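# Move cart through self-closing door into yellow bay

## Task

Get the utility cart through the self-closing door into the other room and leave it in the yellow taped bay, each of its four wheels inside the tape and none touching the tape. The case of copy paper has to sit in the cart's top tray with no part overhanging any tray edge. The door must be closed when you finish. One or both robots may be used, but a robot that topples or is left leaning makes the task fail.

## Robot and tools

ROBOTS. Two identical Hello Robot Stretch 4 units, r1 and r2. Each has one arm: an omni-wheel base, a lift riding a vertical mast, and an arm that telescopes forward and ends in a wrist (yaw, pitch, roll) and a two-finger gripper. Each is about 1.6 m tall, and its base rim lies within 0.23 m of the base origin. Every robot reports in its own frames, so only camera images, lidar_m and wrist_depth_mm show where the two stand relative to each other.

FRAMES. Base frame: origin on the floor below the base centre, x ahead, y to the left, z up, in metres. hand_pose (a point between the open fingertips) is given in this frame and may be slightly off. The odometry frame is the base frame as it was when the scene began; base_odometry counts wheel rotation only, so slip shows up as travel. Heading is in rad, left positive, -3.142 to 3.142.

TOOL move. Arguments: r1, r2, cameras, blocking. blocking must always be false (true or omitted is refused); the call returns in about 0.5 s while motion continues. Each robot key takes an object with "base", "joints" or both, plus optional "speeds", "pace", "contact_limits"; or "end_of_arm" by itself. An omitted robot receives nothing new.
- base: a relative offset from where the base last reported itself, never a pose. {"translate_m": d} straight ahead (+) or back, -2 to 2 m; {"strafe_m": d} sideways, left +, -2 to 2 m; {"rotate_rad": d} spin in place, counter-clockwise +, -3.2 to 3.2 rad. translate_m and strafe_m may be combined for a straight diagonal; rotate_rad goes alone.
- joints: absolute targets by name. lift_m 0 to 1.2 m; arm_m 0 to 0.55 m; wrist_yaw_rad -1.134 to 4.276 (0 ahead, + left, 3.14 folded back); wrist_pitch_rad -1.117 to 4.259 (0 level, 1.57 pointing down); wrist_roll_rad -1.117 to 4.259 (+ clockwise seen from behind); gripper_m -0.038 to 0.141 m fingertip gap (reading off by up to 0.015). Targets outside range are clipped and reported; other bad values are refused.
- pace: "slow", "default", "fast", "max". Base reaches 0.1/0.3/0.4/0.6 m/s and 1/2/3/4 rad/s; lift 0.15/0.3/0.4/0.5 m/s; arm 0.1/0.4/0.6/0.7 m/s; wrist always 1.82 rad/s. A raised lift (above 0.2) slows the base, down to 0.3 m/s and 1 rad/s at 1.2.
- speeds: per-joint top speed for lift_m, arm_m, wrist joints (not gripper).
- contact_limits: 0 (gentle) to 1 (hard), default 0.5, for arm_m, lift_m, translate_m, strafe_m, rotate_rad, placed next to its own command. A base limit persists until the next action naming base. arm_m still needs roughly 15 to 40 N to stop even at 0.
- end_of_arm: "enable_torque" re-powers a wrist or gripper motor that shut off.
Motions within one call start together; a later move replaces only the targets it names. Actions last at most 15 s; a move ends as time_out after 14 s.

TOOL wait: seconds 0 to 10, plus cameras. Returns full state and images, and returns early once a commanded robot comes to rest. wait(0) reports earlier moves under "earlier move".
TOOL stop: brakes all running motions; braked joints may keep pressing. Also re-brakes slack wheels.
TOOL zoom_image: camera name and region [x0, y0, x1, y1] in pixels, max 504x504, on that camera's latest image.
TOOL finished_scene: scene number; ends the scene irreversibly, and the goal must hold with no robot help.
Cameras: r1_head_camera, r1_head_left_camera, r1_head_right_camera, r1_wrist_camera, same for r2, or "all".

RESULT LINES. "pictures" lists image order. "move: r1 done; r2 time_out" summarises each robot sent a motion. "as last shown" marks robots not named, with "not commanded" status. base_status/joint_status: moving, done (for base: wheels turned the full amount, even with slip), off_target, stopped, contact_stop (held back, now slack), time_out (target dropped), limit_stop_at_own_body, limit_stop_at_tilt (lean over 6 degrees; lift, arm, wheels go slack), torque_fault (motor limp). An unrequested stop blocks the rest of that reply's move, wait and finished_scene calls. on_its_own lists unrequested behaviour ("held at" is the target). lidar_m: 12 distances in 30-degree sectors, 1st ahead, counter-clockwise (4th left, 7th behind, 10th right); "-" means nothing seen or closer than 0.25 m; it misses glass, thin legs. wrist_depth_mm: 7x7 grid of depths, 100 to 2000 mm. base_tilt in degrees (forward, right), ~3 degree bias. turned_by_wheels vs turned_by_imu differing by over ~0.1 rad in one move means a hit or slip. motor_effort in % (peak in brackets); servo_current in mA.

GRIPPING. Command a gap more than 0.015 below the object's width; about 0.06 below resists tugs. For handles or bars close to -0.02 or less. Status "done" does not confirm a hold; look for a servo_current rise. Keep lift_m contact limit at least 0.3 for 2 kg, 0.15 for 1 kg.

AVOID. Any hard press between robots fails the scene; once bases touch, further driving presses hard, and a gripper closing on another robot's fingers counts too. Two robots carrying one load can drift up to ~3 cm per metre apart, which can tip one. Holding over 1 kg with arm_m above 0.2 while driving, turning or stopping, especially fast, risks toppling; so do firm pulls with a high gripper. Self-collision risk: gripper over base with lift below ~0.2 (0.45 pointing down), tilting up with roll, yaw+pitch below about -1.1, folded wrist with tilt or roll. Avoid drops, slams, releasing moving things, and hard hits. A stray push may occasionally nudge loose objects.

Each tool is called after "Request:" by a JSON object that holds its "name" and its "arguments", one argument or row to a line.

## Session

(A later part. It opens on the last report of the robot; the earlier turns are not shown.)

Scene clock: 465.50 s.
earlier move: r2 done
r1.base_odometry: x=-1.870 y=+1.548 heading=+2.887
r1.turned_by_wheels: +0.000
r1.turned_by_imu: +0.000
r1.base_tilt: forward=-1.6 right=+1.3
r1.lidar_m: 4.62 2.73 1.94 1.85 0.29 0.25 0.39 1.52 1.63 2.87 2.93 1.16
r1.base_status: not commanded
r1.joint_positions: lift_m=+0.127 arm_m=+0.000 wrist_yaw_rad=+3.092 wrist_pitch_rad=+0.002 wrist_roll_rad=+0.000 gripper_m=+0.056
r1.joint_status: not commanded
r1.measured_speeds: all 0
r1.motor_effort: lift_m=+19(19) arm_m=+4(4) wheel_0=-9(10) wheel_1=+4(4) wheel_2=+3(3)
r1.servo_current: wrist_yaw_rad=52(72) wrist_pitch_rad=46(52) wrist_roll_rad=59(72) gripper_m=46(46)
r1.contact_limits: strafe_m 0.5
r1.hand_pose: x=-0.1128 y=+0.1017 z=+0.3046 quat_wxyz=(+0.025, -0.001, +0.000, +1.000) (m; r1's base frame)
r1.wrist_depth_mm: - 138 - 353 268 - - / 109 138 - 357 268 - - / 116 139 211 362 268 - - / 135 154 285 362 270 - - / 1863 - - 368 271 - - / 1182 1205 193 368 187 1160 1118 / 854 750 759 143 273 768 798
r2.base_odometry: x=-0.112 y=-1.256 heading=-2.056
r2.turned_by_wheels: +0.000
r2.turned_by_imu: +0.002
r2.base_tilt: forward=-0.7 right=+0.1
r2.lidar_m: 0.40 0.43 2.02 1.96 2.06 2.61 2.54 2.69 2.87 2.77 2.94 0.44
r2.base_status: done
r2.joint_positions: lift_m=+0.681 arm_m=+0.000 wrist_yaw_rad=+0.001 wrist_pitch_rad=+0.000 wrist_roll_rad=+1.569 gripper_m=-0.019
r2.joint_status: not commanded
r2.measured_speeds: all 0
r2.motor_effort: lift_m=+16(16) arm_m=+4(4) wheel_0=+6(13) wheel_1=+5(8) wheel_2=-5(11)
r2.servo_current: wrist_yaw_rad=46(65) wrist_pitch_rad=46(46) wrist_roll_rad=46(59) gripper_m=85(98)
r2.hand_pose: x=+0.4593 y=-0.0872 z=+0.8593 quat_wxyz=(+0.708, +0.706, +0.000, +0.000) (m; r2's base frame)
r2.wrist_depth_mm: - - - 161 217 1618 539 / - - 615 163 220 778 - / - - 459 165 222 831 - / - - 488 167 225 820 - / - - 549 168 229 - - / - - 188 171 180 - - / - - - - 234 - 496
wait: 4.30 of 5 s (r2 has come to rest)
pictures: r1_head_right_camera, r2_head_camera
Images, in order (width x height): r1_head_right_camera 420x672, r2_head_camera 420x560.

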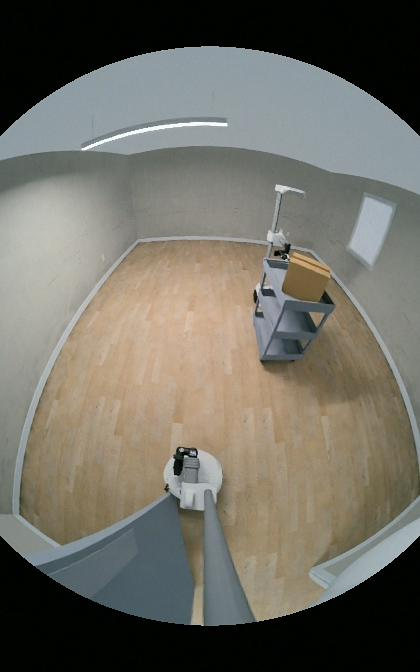

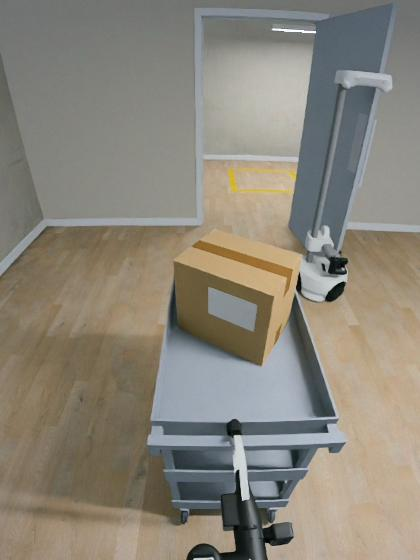

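Request:
{"name": "move", "arguments": {
  "blocking": false,
  "r2": {"base":{"translate_m":0.12,"strafe_m":0.06},"pace":"slow"},
  "cameras": []
}}

Request:
{"name": "wait", "arguments": {
  "seconds": 3,
  "cameras": []
}}

Request:
{"name": "move", "arguments": {
  "blocking": false,
  "r2": {"base":{"translate_m":0.3,"strafe_m":-0.05},"pace":"slow"},
  "cameras": []
}}

Request:
{"name": "wait", "arguments": {
  "seconds": 4.5,
  "cameras": ["r2_head_camera","r1_head_right_camera","r2_head_left_camera"]
}}

Scene clock: 474.83 s.
move: r2 moving
r1: as last shown
r1.lidar_m: 4.63 2.71 1.94 1.86 0.30 0.25 0.39 1.52 1.61 2.87 2.96 1.16
r1.motor_effort: lift_m=+19(20) arm_m=+4(4) wheel_0=-9(10) wheel_1=+4(4) wheel_2=+3(3)
r1.servo_current: wrist_yaw_rad=59(59) wrist_pitch_rad=46(46) wrist_roll_rad=39(59) gripper_m=39(46)
r1.contact_limits: strafe_m 0.5
r1.wrist_depth_mm: - 138 - 355 268 - - / 110 138 - 355 268 - - / 116 138 211 359 268 - - / 136 153 285 362 270 - - / 1983 - - 368 270 - - / 1229 1182 193 370 187 1138 1098 / 831 750 750 143 273 768 831
r2.base_odometry: x=-0.112 y=-1.270 heading=-2.056
r2.turned_by_wheels: +0.000
r2.turned_by_imu: +0.000
r2.base_tilt: forward=-0.7 right=+0.1
r2.lidar_m: 0.39 0.42 2.01 1.95 2.04 2.63 2.54 2.70 2.87 2.78 2.96 0.41
r2.base_status: translate_m moving; strafe_m moving
r2.joint_positions: lift_m=+0.681 arm_m=+0.000 wrist_yaw_rad=+0.001 wrist_pitch_rad=+0.000 wrist_roll_rad=+1.569 gripper_m=-0.019
r2.joint_status: not commanded
r2.measured_speeds: translate_m=+0.047 strafe_m=+0.024 rotate_rad=-0.003 lift_m=+0.000 arm_m=+0.000 wrist_yaw_rad=+0.000 wrist_pitch_rad=+0.000 wrist_roll_rad=+0.000
r2.motor_effort: lift_m=+16(16) arm_m=+4(4) wheel_0=+9(9) wheel_1=+7(9) wheel_2=-12(12)
r2.servo_current: wrist_yaw_rad=33(65) wrist_pitch_rad=39(46) wrist_roll_rad=59(59) gripper_m=85(85)
r2.hand_pose: x=+0.4593 y=-0.0872 z=+0.8593 quat_wxyz=(+0.708, +0.706, +0.000, +0.000) (m; r2's base frame)
r2.wrist_depth_mm: - - - 162 220 1537 539 / - - - 164 222 768 - / - - 459 166 224 809 - / - - 484 167 225 820 - / - - 544 169 229 - - / - - 188 171 180 - - / - - - - 233 - 508
pictures: none
No camera images: "cameras" was empty.

Scene clock: 476.83 s.
earlier move: r2 done
r1.base_odometry: x=-1.870 y=+1.548 heading=+2.887
r1.turned_by_wheels: +0.000
r1.turned_by_imu: +0.000
r1.base_tilt: forward=-1.6 right=+1.3
r1.lidar_m: 4.64 2.73 1.94 1.85 0.28 0.25 0.39 1.53 1.62 2.88 1.31 1.09
r1.base_status: not commanded
r1.joint_positions: lift_m=+0.127 arm_m=+0.000 wrist_yaw_rad=+3.092 wrist_pitch_rad=+0.002 wrist_roll_rad=+0.000 gripper_m=+0.056
r1.joint_status: not commanded
r1.measured_speeds: all 0
r1.motor_effort: lift_m=+19(20) arm_m=+4(4) wheel_0=-10(10) wheel_1=+4(4) wheel_2=+3(3)
r1.servo_current: wrist_yaw_rad=46(72) wrist_pitch_rad=39(52) wrist_roll_rad=52(65) gripper_m=46(52)
r1.contact_limits: strafe_m 0.5
r1.hand_pose: x=-0.1128 y=+0.1017 z=+0.3046 quat_wxyz=(+0.025, -0.001, +0.000, +1.000) (m; r1's base frame)
r1.wrist_depth_mm: - 138 - 353 268 - - / 110 138 - 357 270 - - / 116 138 212 357 270 - - / 136 153 286 362 270 - - / 1983 - - 368 271 - - / 1205 1160 193 370 187 1160 1098 / 854 750 750 143 274 768 809
r2.base_odometry: x=-0.114 y=-1.390 heading=-2.056
r2.turned_by_wheels: +0.000
r2.turned_by_imu: +0.000
r2.base_tilt: forward=-0.7 right=+0.1
r2.lidar_m: 0.41 2.58 1.93 1.90 1.95 2.72 2.65 2.84 2.90 2.84 3.04 0.40
r2.base_status: done
r2.joint_positions: lift_m=+0.681 arm_m=+0.000 wrist_yaw_rad=-0.002 wrist_pitch_rad=+0.000 wrist_roll_rad=+1.569 gripper_m=-0.019
r2.joint_status: not commanded
r2.measured_speeds: all 0
r2.motor_effort: lift_m=+16(16) arm_m=+4(4) wheel_0=+1(9) wheel_1=+2(9) wheel_2=-8(13)
r2.servo_current: wrist_yaw_rad=59(65) wrist_pitch_rad=39(46) wrist_roll_rad=59(59) gripper_m=91(91)
r2.hand_pose: x=+0.4591 y=-0.0879 z=+0.8593 quat_wxyz=(+0.708, +0.706, -0.001, -0.001) (m; r2's base frame)
r2.wrist_depth_mm: - - - 153 208 1397 - / - - 530 156 213 - - / - - 452 159 217 - - / - - 504 163 222 809 - / - - 574 167 227 - - / - - 188 171 181 1708 - / - - - - 236 - 488
wait: 2.00 of 3 s (r2 has come to rest)
pictures: none
No camera images: "cameras" was empty.

Scene clock: 477.33 s.
move: r2 moving
r1: as last shown
r1.lidar_m: 4.63 2.71 1.96 1.87 0.29 0.25 0.39 1.53 1.62 2.87 1.30 1.07
r1.motor_effort: lift_m=+19(19) arm_m=+4(4) wheel_0=-10(10) wheel_1=+4(4) wheel_2=+3(3)
r1.servo_current: wrist_yaw_rad=26(65) wrist_pitch_rad=39(52) wrist_roll_rad=46(65) gripper_m=46(46)
r1.contact_limits: strafe_m 0.5
r1.wrist_depth_mm: - 138 - 353 268 - - / 110 139 - 357 268 - - / 116 139 213 362 270 - - / 135 153 286 364 271 - - / 1983 - - 366 271 - - / 1182 1182 194 373 187 1138 1118 / 842 759 750 143 272 778 809
r2.base_odometry: x=-0.122 y=-1.400 heading=-2.056
r2.turned_by_wheels: +0.000
r2.turned_by_imu: +0.000
r2.base_tilt: forward=-0.7 right=+0.1
r2.lidar_m: 0.40 2.57 1.94 1.89 2.00 2.76 2.68 2.84 2.92 2.84 3.01 0.42
r2.base_status: translate_m moving; strafe_m moving
r2.joint_positions: lift_m=+0.681 arm_m=+0.000 wrist_yaw_rad=-0.002 wrist_pitch_rad=+0.000 wrist_roll_rad=+1.569 gripper_m=-0.019
r2.joint_status: not commanded
r2.measured_speeds: translate_m=+0.049 strafe_m=-0.008 rotate_rad=+0.002 lift_m=+0.000 arm_m=+0.000 wrist_yaw_rad=+0.000 wrist_pitch_rad=+0.000 wrist_roll_rad=+0.000
r2.motor_effort: lift_m=+16(16) arm_m=+4(4) wheel_0=+6(8) wheel_1=+6(6) wheel_2=-11(14)
r2.servo_current: wrist_yaw_rad=46(59) wrist_pitch_rad=46(46) wrist_roll_rad=52(59) gripper_m=85(91)
r2.hand_pose: x=+0.4591 y=-0.0879 z=+0.8593 quat_wxyz=(+0.708, +0.706, -0.001, -0.001) (m; r2's base frame)
r2.wrist_depth_mm: - - - 150 206 723 - / - - 521 154 211 - - / - - 449 157 215 - - / - - 504 161 220 820 - / - - 580 166 226 - - / - - 188 170 179 1808 - / - - - - 237 - 1229
pictures: none
No camera images: "cameras" was empty.

Scene clock: 481.13 s.
earlier move: r2 done
r1.base_odometry: x=-1.870 y=+1.548 heading=+2.887
r1.turned_by_wheels: +0.000
r1.turned_by_imu: +0.000
r1.base_tilt: forward=-1.6 right=+1.3
r1.lidar_m: 4.63 2.72 1.96 1.85 0.31 0.25 0.38 1.53 1.59 2.87 0.88 0.84
r1.base_status: not commanded
r1.joint_positions: lift_m=+0.127 arm_m=+0.000 wrist_yaw_rad=+3.092 wrist_pitch_rad=+0.002 wrist_roll_rad=+0.000 gripper_m=+0.056
r1.joint_status: not commanded
r1.measured_speeds: all 0
r1.motor_effort: lift_m=+19(19) arm_m=+4(4) wheel_0=-10(10) wheel_1=+4(4) wheel_2=+3(3)
r1.servo_current: wrist_yaw_rad=59(78) wrist_pitch_rad=39(52) wrist_roll_rad=46(72) gripper_m=46(52)
r1.contact_limits: strafe_m 0.5
r1.hand_pose: x=-0.1128 y=+0.1017 z=+0.3046 quat_wxyz=(+0.025, -0.001, +0.000, +1.000) (m; r1's base frame)
r1.wrist_depth_mm: - 138 - 353 266 - - / 110 138 - 355 268 - - / 116 139 212 359 270 - - / 136 153 285 362 270 - - / 1921 - - 368 270 - - / 1205 1160 194 370 187 1138 1118 / 854 750 759 143 273 778 809
r2.base_odometry: x=-0.298 y=-1.632 heading=-2.056
r2.turned_by_wheels: +0.000
r2.turned_by_imu: +0.002
r2.base_tilt: forward=-0.7 right=+0.1
r2.lidar_m: 0.39 0.38 1.99 1.92 2.05 2.97 2.98 3.13 2.87 2.79 2.98 0.43
r2.base_status: done
r2.joint_positions: lift_m=+0.681 arm_m=+0.000 wrist_yaw_rad=+0.001 wrist_pitch_rad=+0.000 wrist_roll_rad=+1.569 gripper_m=-0.019
r2.joint_status: not commanded
r2.measured_speeds: all 0
r2.motor_effort: lift_m=+16(16) arm_m=+4(4) wheel_0=+8(14) wheel_1=+4(8) wheel_2=-6(14)
r2.servo_current: wrist_yaw_rad=39(59) wrist_pitch_rad=39(46) wrist_roll_rad=52(65) gripper_m=91(91)
r2.hand_pose: x=+0.4594 y=-0.0871 z=+0.8593 quat_wxyz=(+0.708, +0.706, +0.000, +0.000) (m; r2's base frame)
r2.wrist_depth_mm: - - - 155 211 1537 - / - - 559 158 214 - - / - - 452 161 218 - - / - - 492 163 224 809 - / - - 559 167 228 - - / - - 188 171 180 - - / - - - - 236 - 500
wait: 3.80 of 4.5 s (r2 has come to rest)
pictures: r1_head_right_camera, r2_head_camera, r2_head_left_camera
Images, in order (width x height): r1_head_right_camera 420x672, r2_head_camera 420x560, r2_head_left_camera 420x672.

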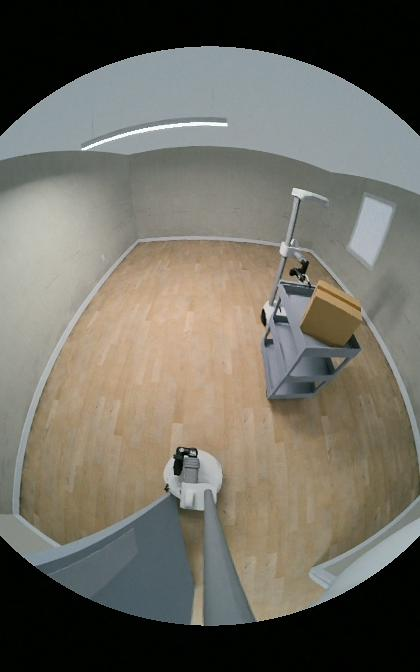

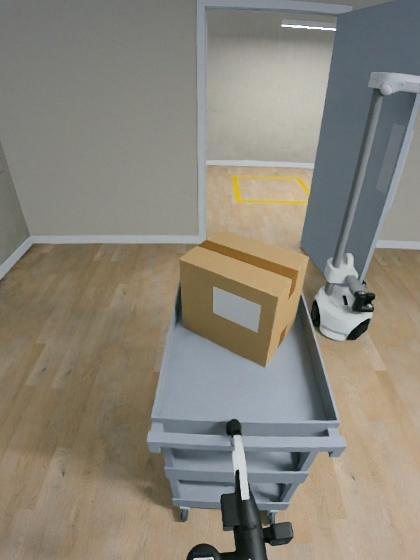

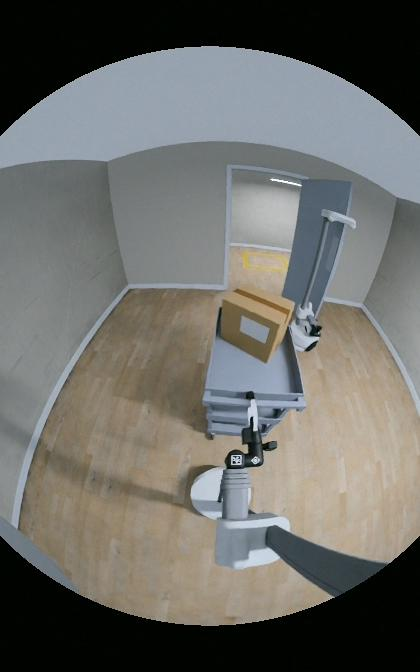

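Request:
{"name": "move", "arguments": {
  "blocking": false,
  "r2": {"base":{"translate_m":0.05,"strafe_m":0.09},"pace":"slow"},
  "cameras": []
}}

Request:
{"name": "wait", "arguments": {
  "seconds": 3,
  "cameras": []
}}

Request:
{"name": "move", "arguments": {
  "blocking": false,
  "r2": {"base":{"translate_m":0.3,"strafe_m":-0.085},"pace":"slow"},
  "cameras": []
}}

Request:
{"name": "wait", "arguments": {
  "seconds": 4.5,
  "cameras": ["r2_head_camera","r1_head_right_camera","r2_head_left_camera"]
}}

Scene clock: 496.00 s.
move: r2 moving
r1: as last shown
r1.lidar_m: 4.64 2.73 1.95 1.85 0.30 0.25 0.35 1.52 1.60 2.87 0.91 0.86
r1.motor_effort: lift_m=+19(19) arm_m=+4(4) wheel_0=-9(10) wheel_1=+4(4) wheel_2=+3(3)
r1.servo_current: wrist_yaw_rad=33(72) wrist_pitch_rad=39(46) wrist_roll_rad=52(65) gripper_m=46(46)
r1.contact_limits: strafe_m 0.5
r1.wrist_depth_mm: - 138 - 353 267 - - / 110 138 - 357 267 - - / 116 139 212 364 271 - - / 136 153 286 364 268 - - / - - - 368 271 - - / 1205 1182 193 370 188 1160 1118 / 842 759 750 143 272 768 820
r2.base_odometry: x=-0.292 y=-1.642 heading=-2.056
r2.turned_by_wheels: -0.001
r2.turned_by_imu: +0.000
r2.base_tilt: forward=-0.7 right=+0.1
r2.lidar_m: 0.39 2.59 1.97 1.91 2.04 2.95 2.97 3.13 2.91 2.82 3.01 0.43
r2.base_status: translate_m moving; strafe_m moving
r2.joint_positions: lift_m=+0.681 arm_m=+0.000 wrist_yaw_rad=+0.000 wrist_pitch_rad=+0.000 wrist_roll_rad=+1.569 gripper_m=-0.019
r2.joint_status: not commanded
r2.measured_speeds: translate_m=+0.023 strafe_m=+0.042 rotate_rad=-0.005 lift_m=+0.000 arm_m=+0.000 wrist_yaw_rad=-0.018 wrist_pitch_rad=+0.000 wrist_roll_rad=+0.000
r2.motor_effort: lift_m=+16(16) arm_m=+4(4) wheel_0=-3(8) wheel_1=+8(9) wheel_2=-9(10)
r2.servo_current: wrist_yaw_rad=46(52) wrist_pitch_rad=39(46) wrist_roll_rad=46(52) gripper_m=85(85)
r2.hand_pose: x=+0.4593 y=-0.0873 z=+0.8593 quat_wxyz=(+0.708, +0.706, +0.000, +0.000) (m; r2's base frame)
r2.wrist_depth_mm: - - - 156 213 1661 - / - - 580 159 216 - - / - - 452 163 220 - - / - - 488 165 224 831 - / - - 559 167 227 - - / - - 189 170 180 - - / - - - - 235 - 512
pictures: none
No camera images: "cameras" was empty.

Scene clock: 497.80 s.
earlier move: r2 done
r1.base_odometry: x=-1.870 y=+1.548 heading=+2.887
r1.turned_by_wheels: +0.000
r1.turned_by_imu: +0.000
r1.base_tilt: forward=-1.6 right=+1.3
r1.lidar_m: 4.63 2.73 1.96 1.87 0.31 0.25 0.38 1.52 1.61 2.85 0.86 0.84
r1.base_status: not commanded
r1.joint_positions: lift_m=+0.127 arm_m=+0.000 wrist_yaw_rad=+3.092 wrist_pitch_rad=+0.002 wrist_roll_rad=+0.000 gripper_m=+0.056
r1.joint_status: not commanded
r1.measured_speeds: all 0
r1.motor_effort: lift_m=+19(19) arm_m=+4(4) wheel_0=-9(10) wheel_1=+4(4) wheel_2=+3(3)
r1.servo_current: wrist_yaw_rad=46(72) wrist_pitch_rad=46(46) wrist_roll_rad=65(65) gripper_m=46(52)
r1.contact_limits: strafe_m 0.5
r1.hand_pose: x=-0.1128 y=+0.1017 z=+0.3046 quat_wxyz=(+0.025, -0.001, +0.000, +1.000) (m; r1's base frame)
r1.wrist_depth_mm: - 138 - 353 268 - - / 110 138 - 355 268 - - / 116 139 212 359 270 - - / 135 153 286 366 271 - - / 1921 - - 366 271 - - / 1182 1182 194 366 187 1160 1098 / 866 741 750 143 273 778 820
r2.base_odometry: x=-0.242 y=-1.718 heading=-2.056
r2.turned_by_wheels: +0.000
r2.turned_by_imu: +0.000
r2.base_tilt: forward=-0.7 right=+0.1
r2.lidar_m: 0.42 2.49 1.90 1.84 1.95 2.81 3.00 3.17 2.99 2.88 3.08 0.40
r2.base_status: done
r2.joint_positions: lift_m=+0.681 arm_m=+0.000 wrist_yaw_rad=-0.003 wrist_pitch_rad=+0.000 wrist_roll_rad=+1.569 gripper_m=-0.019
r2.joint_status: not commanded
r2.measured_speeds: all 0
r2.motor_effort: lift_m=+16(16) arm_m=+4(4) wheel_0=-7(12) wheel_1=+3(9) wheel_2=-7(12)
r2.servo_current: wrist_yaw_rad=52(59) wrist_pitch_rad=39(46) wrist_roll_rad=46(65) gripper_m=78(98)
r2.hand_pose: x=+0.4590 y=-0.0882 z=+0.8593 quat_wxyz=(+0.708, +0.706, -0.001, -0.001) (m; r2's base frame)
r2.wrist_depth_mm: - - - 143 196 683 - / - - 466 147 204 741 - / - - 452 152 211 - - / - - 521 158 218 820 - / - - 609 164 226 - - / - - 188 170 180 1661 504 / - - - - 242 - 1205
wait: 1.80 of 3 s (r2 has come to rest)
pictures: none
No camera images: "cameras" was empty.

Scene clock: 498.30 s.
move: r2 moving
r1: as last shown
r1.lidar_m: 4.63 2.75 1.97 1.86 0.29 0.25 0.40 1.53 1.62 2.86 0.89 0.84
r1.servo_current: wrist_yaw_rad=59(59) wrist_pitch_rad=46(46) wrist_roll_rad=52(59) gripper_m=39(46)
r1.contact_limits: strafe_m 0.5
r1.wrist_depth_mm: - 138 - 353 267 - - / 110 138 - 355 270 - - / 116 139 212 359 270 - - / 136 153 285 362 270 - - / 1983 - - 370 270 - - / 1160 1205 194 370 187 1160 1098 / 854 759 750 143 274 768 809
r2.base_odometry: x=-0.251 y=-1.727 heading=-2.056
r2.turned_by_wheels: +0.000
r2.turned_by_imu: +0.000
r2.base_tilt: forward=-0.7 right=+0.1
r2.lidar_m: 0.42 2.50 1.89 1.84 1.96 2.80 3.04 3.17 2.98 2.88 3.08 0.42
r2.base_status: translate_m moving; strafe_m moving
r2.joint_positions: lift_m=+0.681 arm_m=+0.000 wrist_yaw_rad=-0.003 wrist_pitch_rad=+0.000 wrist_roll_rad=+1.569 gripper_m=-0.019
r2.joint_status: not commanded
r2.measured_speeds: translate_m=+0.049 strafe_m=-0.013 rotate_rad=-0.002 lift_m=+0.000 arm_m=+0.000 wrist_yaw_rad=+0.000 wrist_pitch_rad=+0.000 wrist_roll_rad=+0.000
r2.motor_effort: lift_m=+16(16) arm_m=+4(4) wheel_0=+8(9) wheel_1=+5(5) wheel_2=-10(12)
r2.servo_current: wrist_yaw_rad=46(59) wrist_pitch_rad=33(46) wrist_roll_rad=39(59) gripper_m=85(91)
r2.hand_pose: x=+0.4590 y=-0.0882 z=+0.8593 quat_wxyz=(+0.708, +0.706, -0.001, -0.001) (m; r2's base frame)
r2.wrist_depth_mm: - - - 138 193 - - / - - 452 144 200 759 - / - - 449 150 207 - - / - - 517 156 215 809 - / - - 621 161 224 - - / - - 185 169 179 1661 521 / - - - - 243 - 1205
pictures: none
No camera images: "cameras" was empty.

Scene clock: 502.17 s.
earlier move: r2 done
r1.base_odometry: x=-1.870 y=+1.548 heading=+2.887
r1.turned_by_wheels: +0.000
r1.turned_by_imu: +0.000
r1.base_tilt: forward=-1.6 right=+1.3
r1.lidar_m: 4.63 2.73 1.95 1.86 0.31 0.25 0.36 1.52 1.64 2.86 0.67 0.85
r1.base_status: not commanded
r1.joint_positions: lift_m=+0.127 arm_m=+0.000 wrist_yaw_rad=+3.092 wrist_pitch_rad=+0.002 wrist_roll_rad=+0.000 gripper_m=+0.056
r1.joint_status: not commanded
r1.measured_speeds: all 0
r1.motor_effort: lift_m=+19(19) arm_m=+4(4) wheel_0=-9(10) wheel_1=+4(4) wheel_2=+3(3)
r1.servo_current: wrist_yaw_rad=46(72) wrist_pitch_rad=39(52) wrist_roll_rad=52(65) gripper_m=46(52)
r1.contact_limits: strafe_m 0.5
r1.hand_pose: x=-0.1128 y=+0.1017 z=+0.3046 quat_wxyz=(+0.025, -0.001, +0.000, +1.000) (m; r1's base frame)
r1.wrist_depth_mm: - 138 - 355 268 - - / 109 138 - 355 267 - - / 116 139 212 359 270 - - / 135 153 287 364 268 - - / - - - 368 270 - - / 1205 1205 195 370 187 1160 1098 / 854 750 759 143 273 778 831
r2.base_odometry: x=-0.457 y=-1.943 heading=-2.056
r2.turned_by_wheels: +0.000
r2.turned_by_imu: +0.002
r2.base_tilt: forward=-0.7 right=+0.1
r2.lidar_m: 0.39 0.45 1.94 1.91 2.07 2.93 3.36 3.51 2.90 2.83 1.56 0.42
r2.base_status: done
r2.joint_positions: lift_m=+0.681 arm_m=+0.000 wrist_yaw_rad=+0.002 wrist_pitch_rad=+0.000 wrist_roll_rad=+1.569 gripper_m=-0.019
r2.joint_status: not commanded
r2.measured_speeds: all 0
r2.motor_effort: lift_m=+16(16) arm_m=+4(4) wheel_0=+8(13) wheel_1=+5(8) wheel_2=-4(12)
r2.servo_current: wrist_yaw_rad=39(59) wrist_pitch_rad=39(52) wrist_roll_rad=59(59) gripper_m=85(98)
r2.hand_pose: x=+0.4594 y=-0.0870 z=+0.8593 quat_wxyz=(+0.708, +0.706, +0.001, +0.000) (m; r2's base frame)
r2.wrist_depth_mm: - - - 153 208 1537 - / - - 549 156 213 - - / - - 452 159 217 - - / - - 500 163 222 831 - / - - 569 167 227 - - / - - 188 171 180 - - / - - - - 236 - 500
wait: 3.87 of 4.5 s (r2 has come to rest)
pictures: r1_head_right_camera, r2_head_camera, r2_head_left_camera
Images, in order (width x height): r1_head_right_camera 420x672, r2_head_camera 420x560, r2_head_left_camera 420x672.

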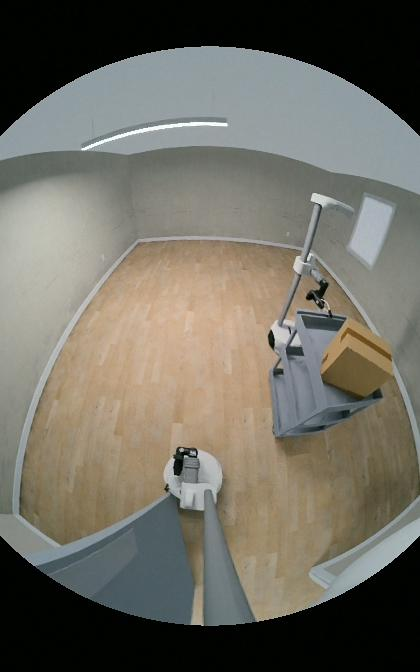

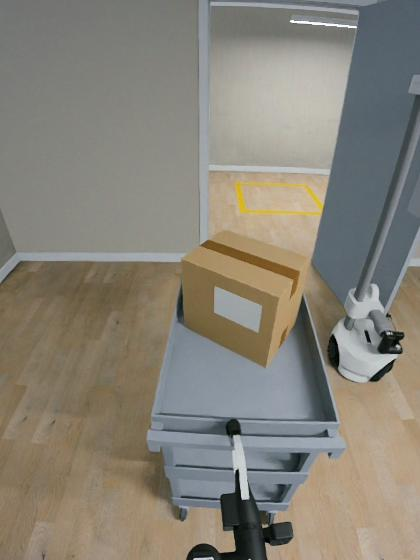

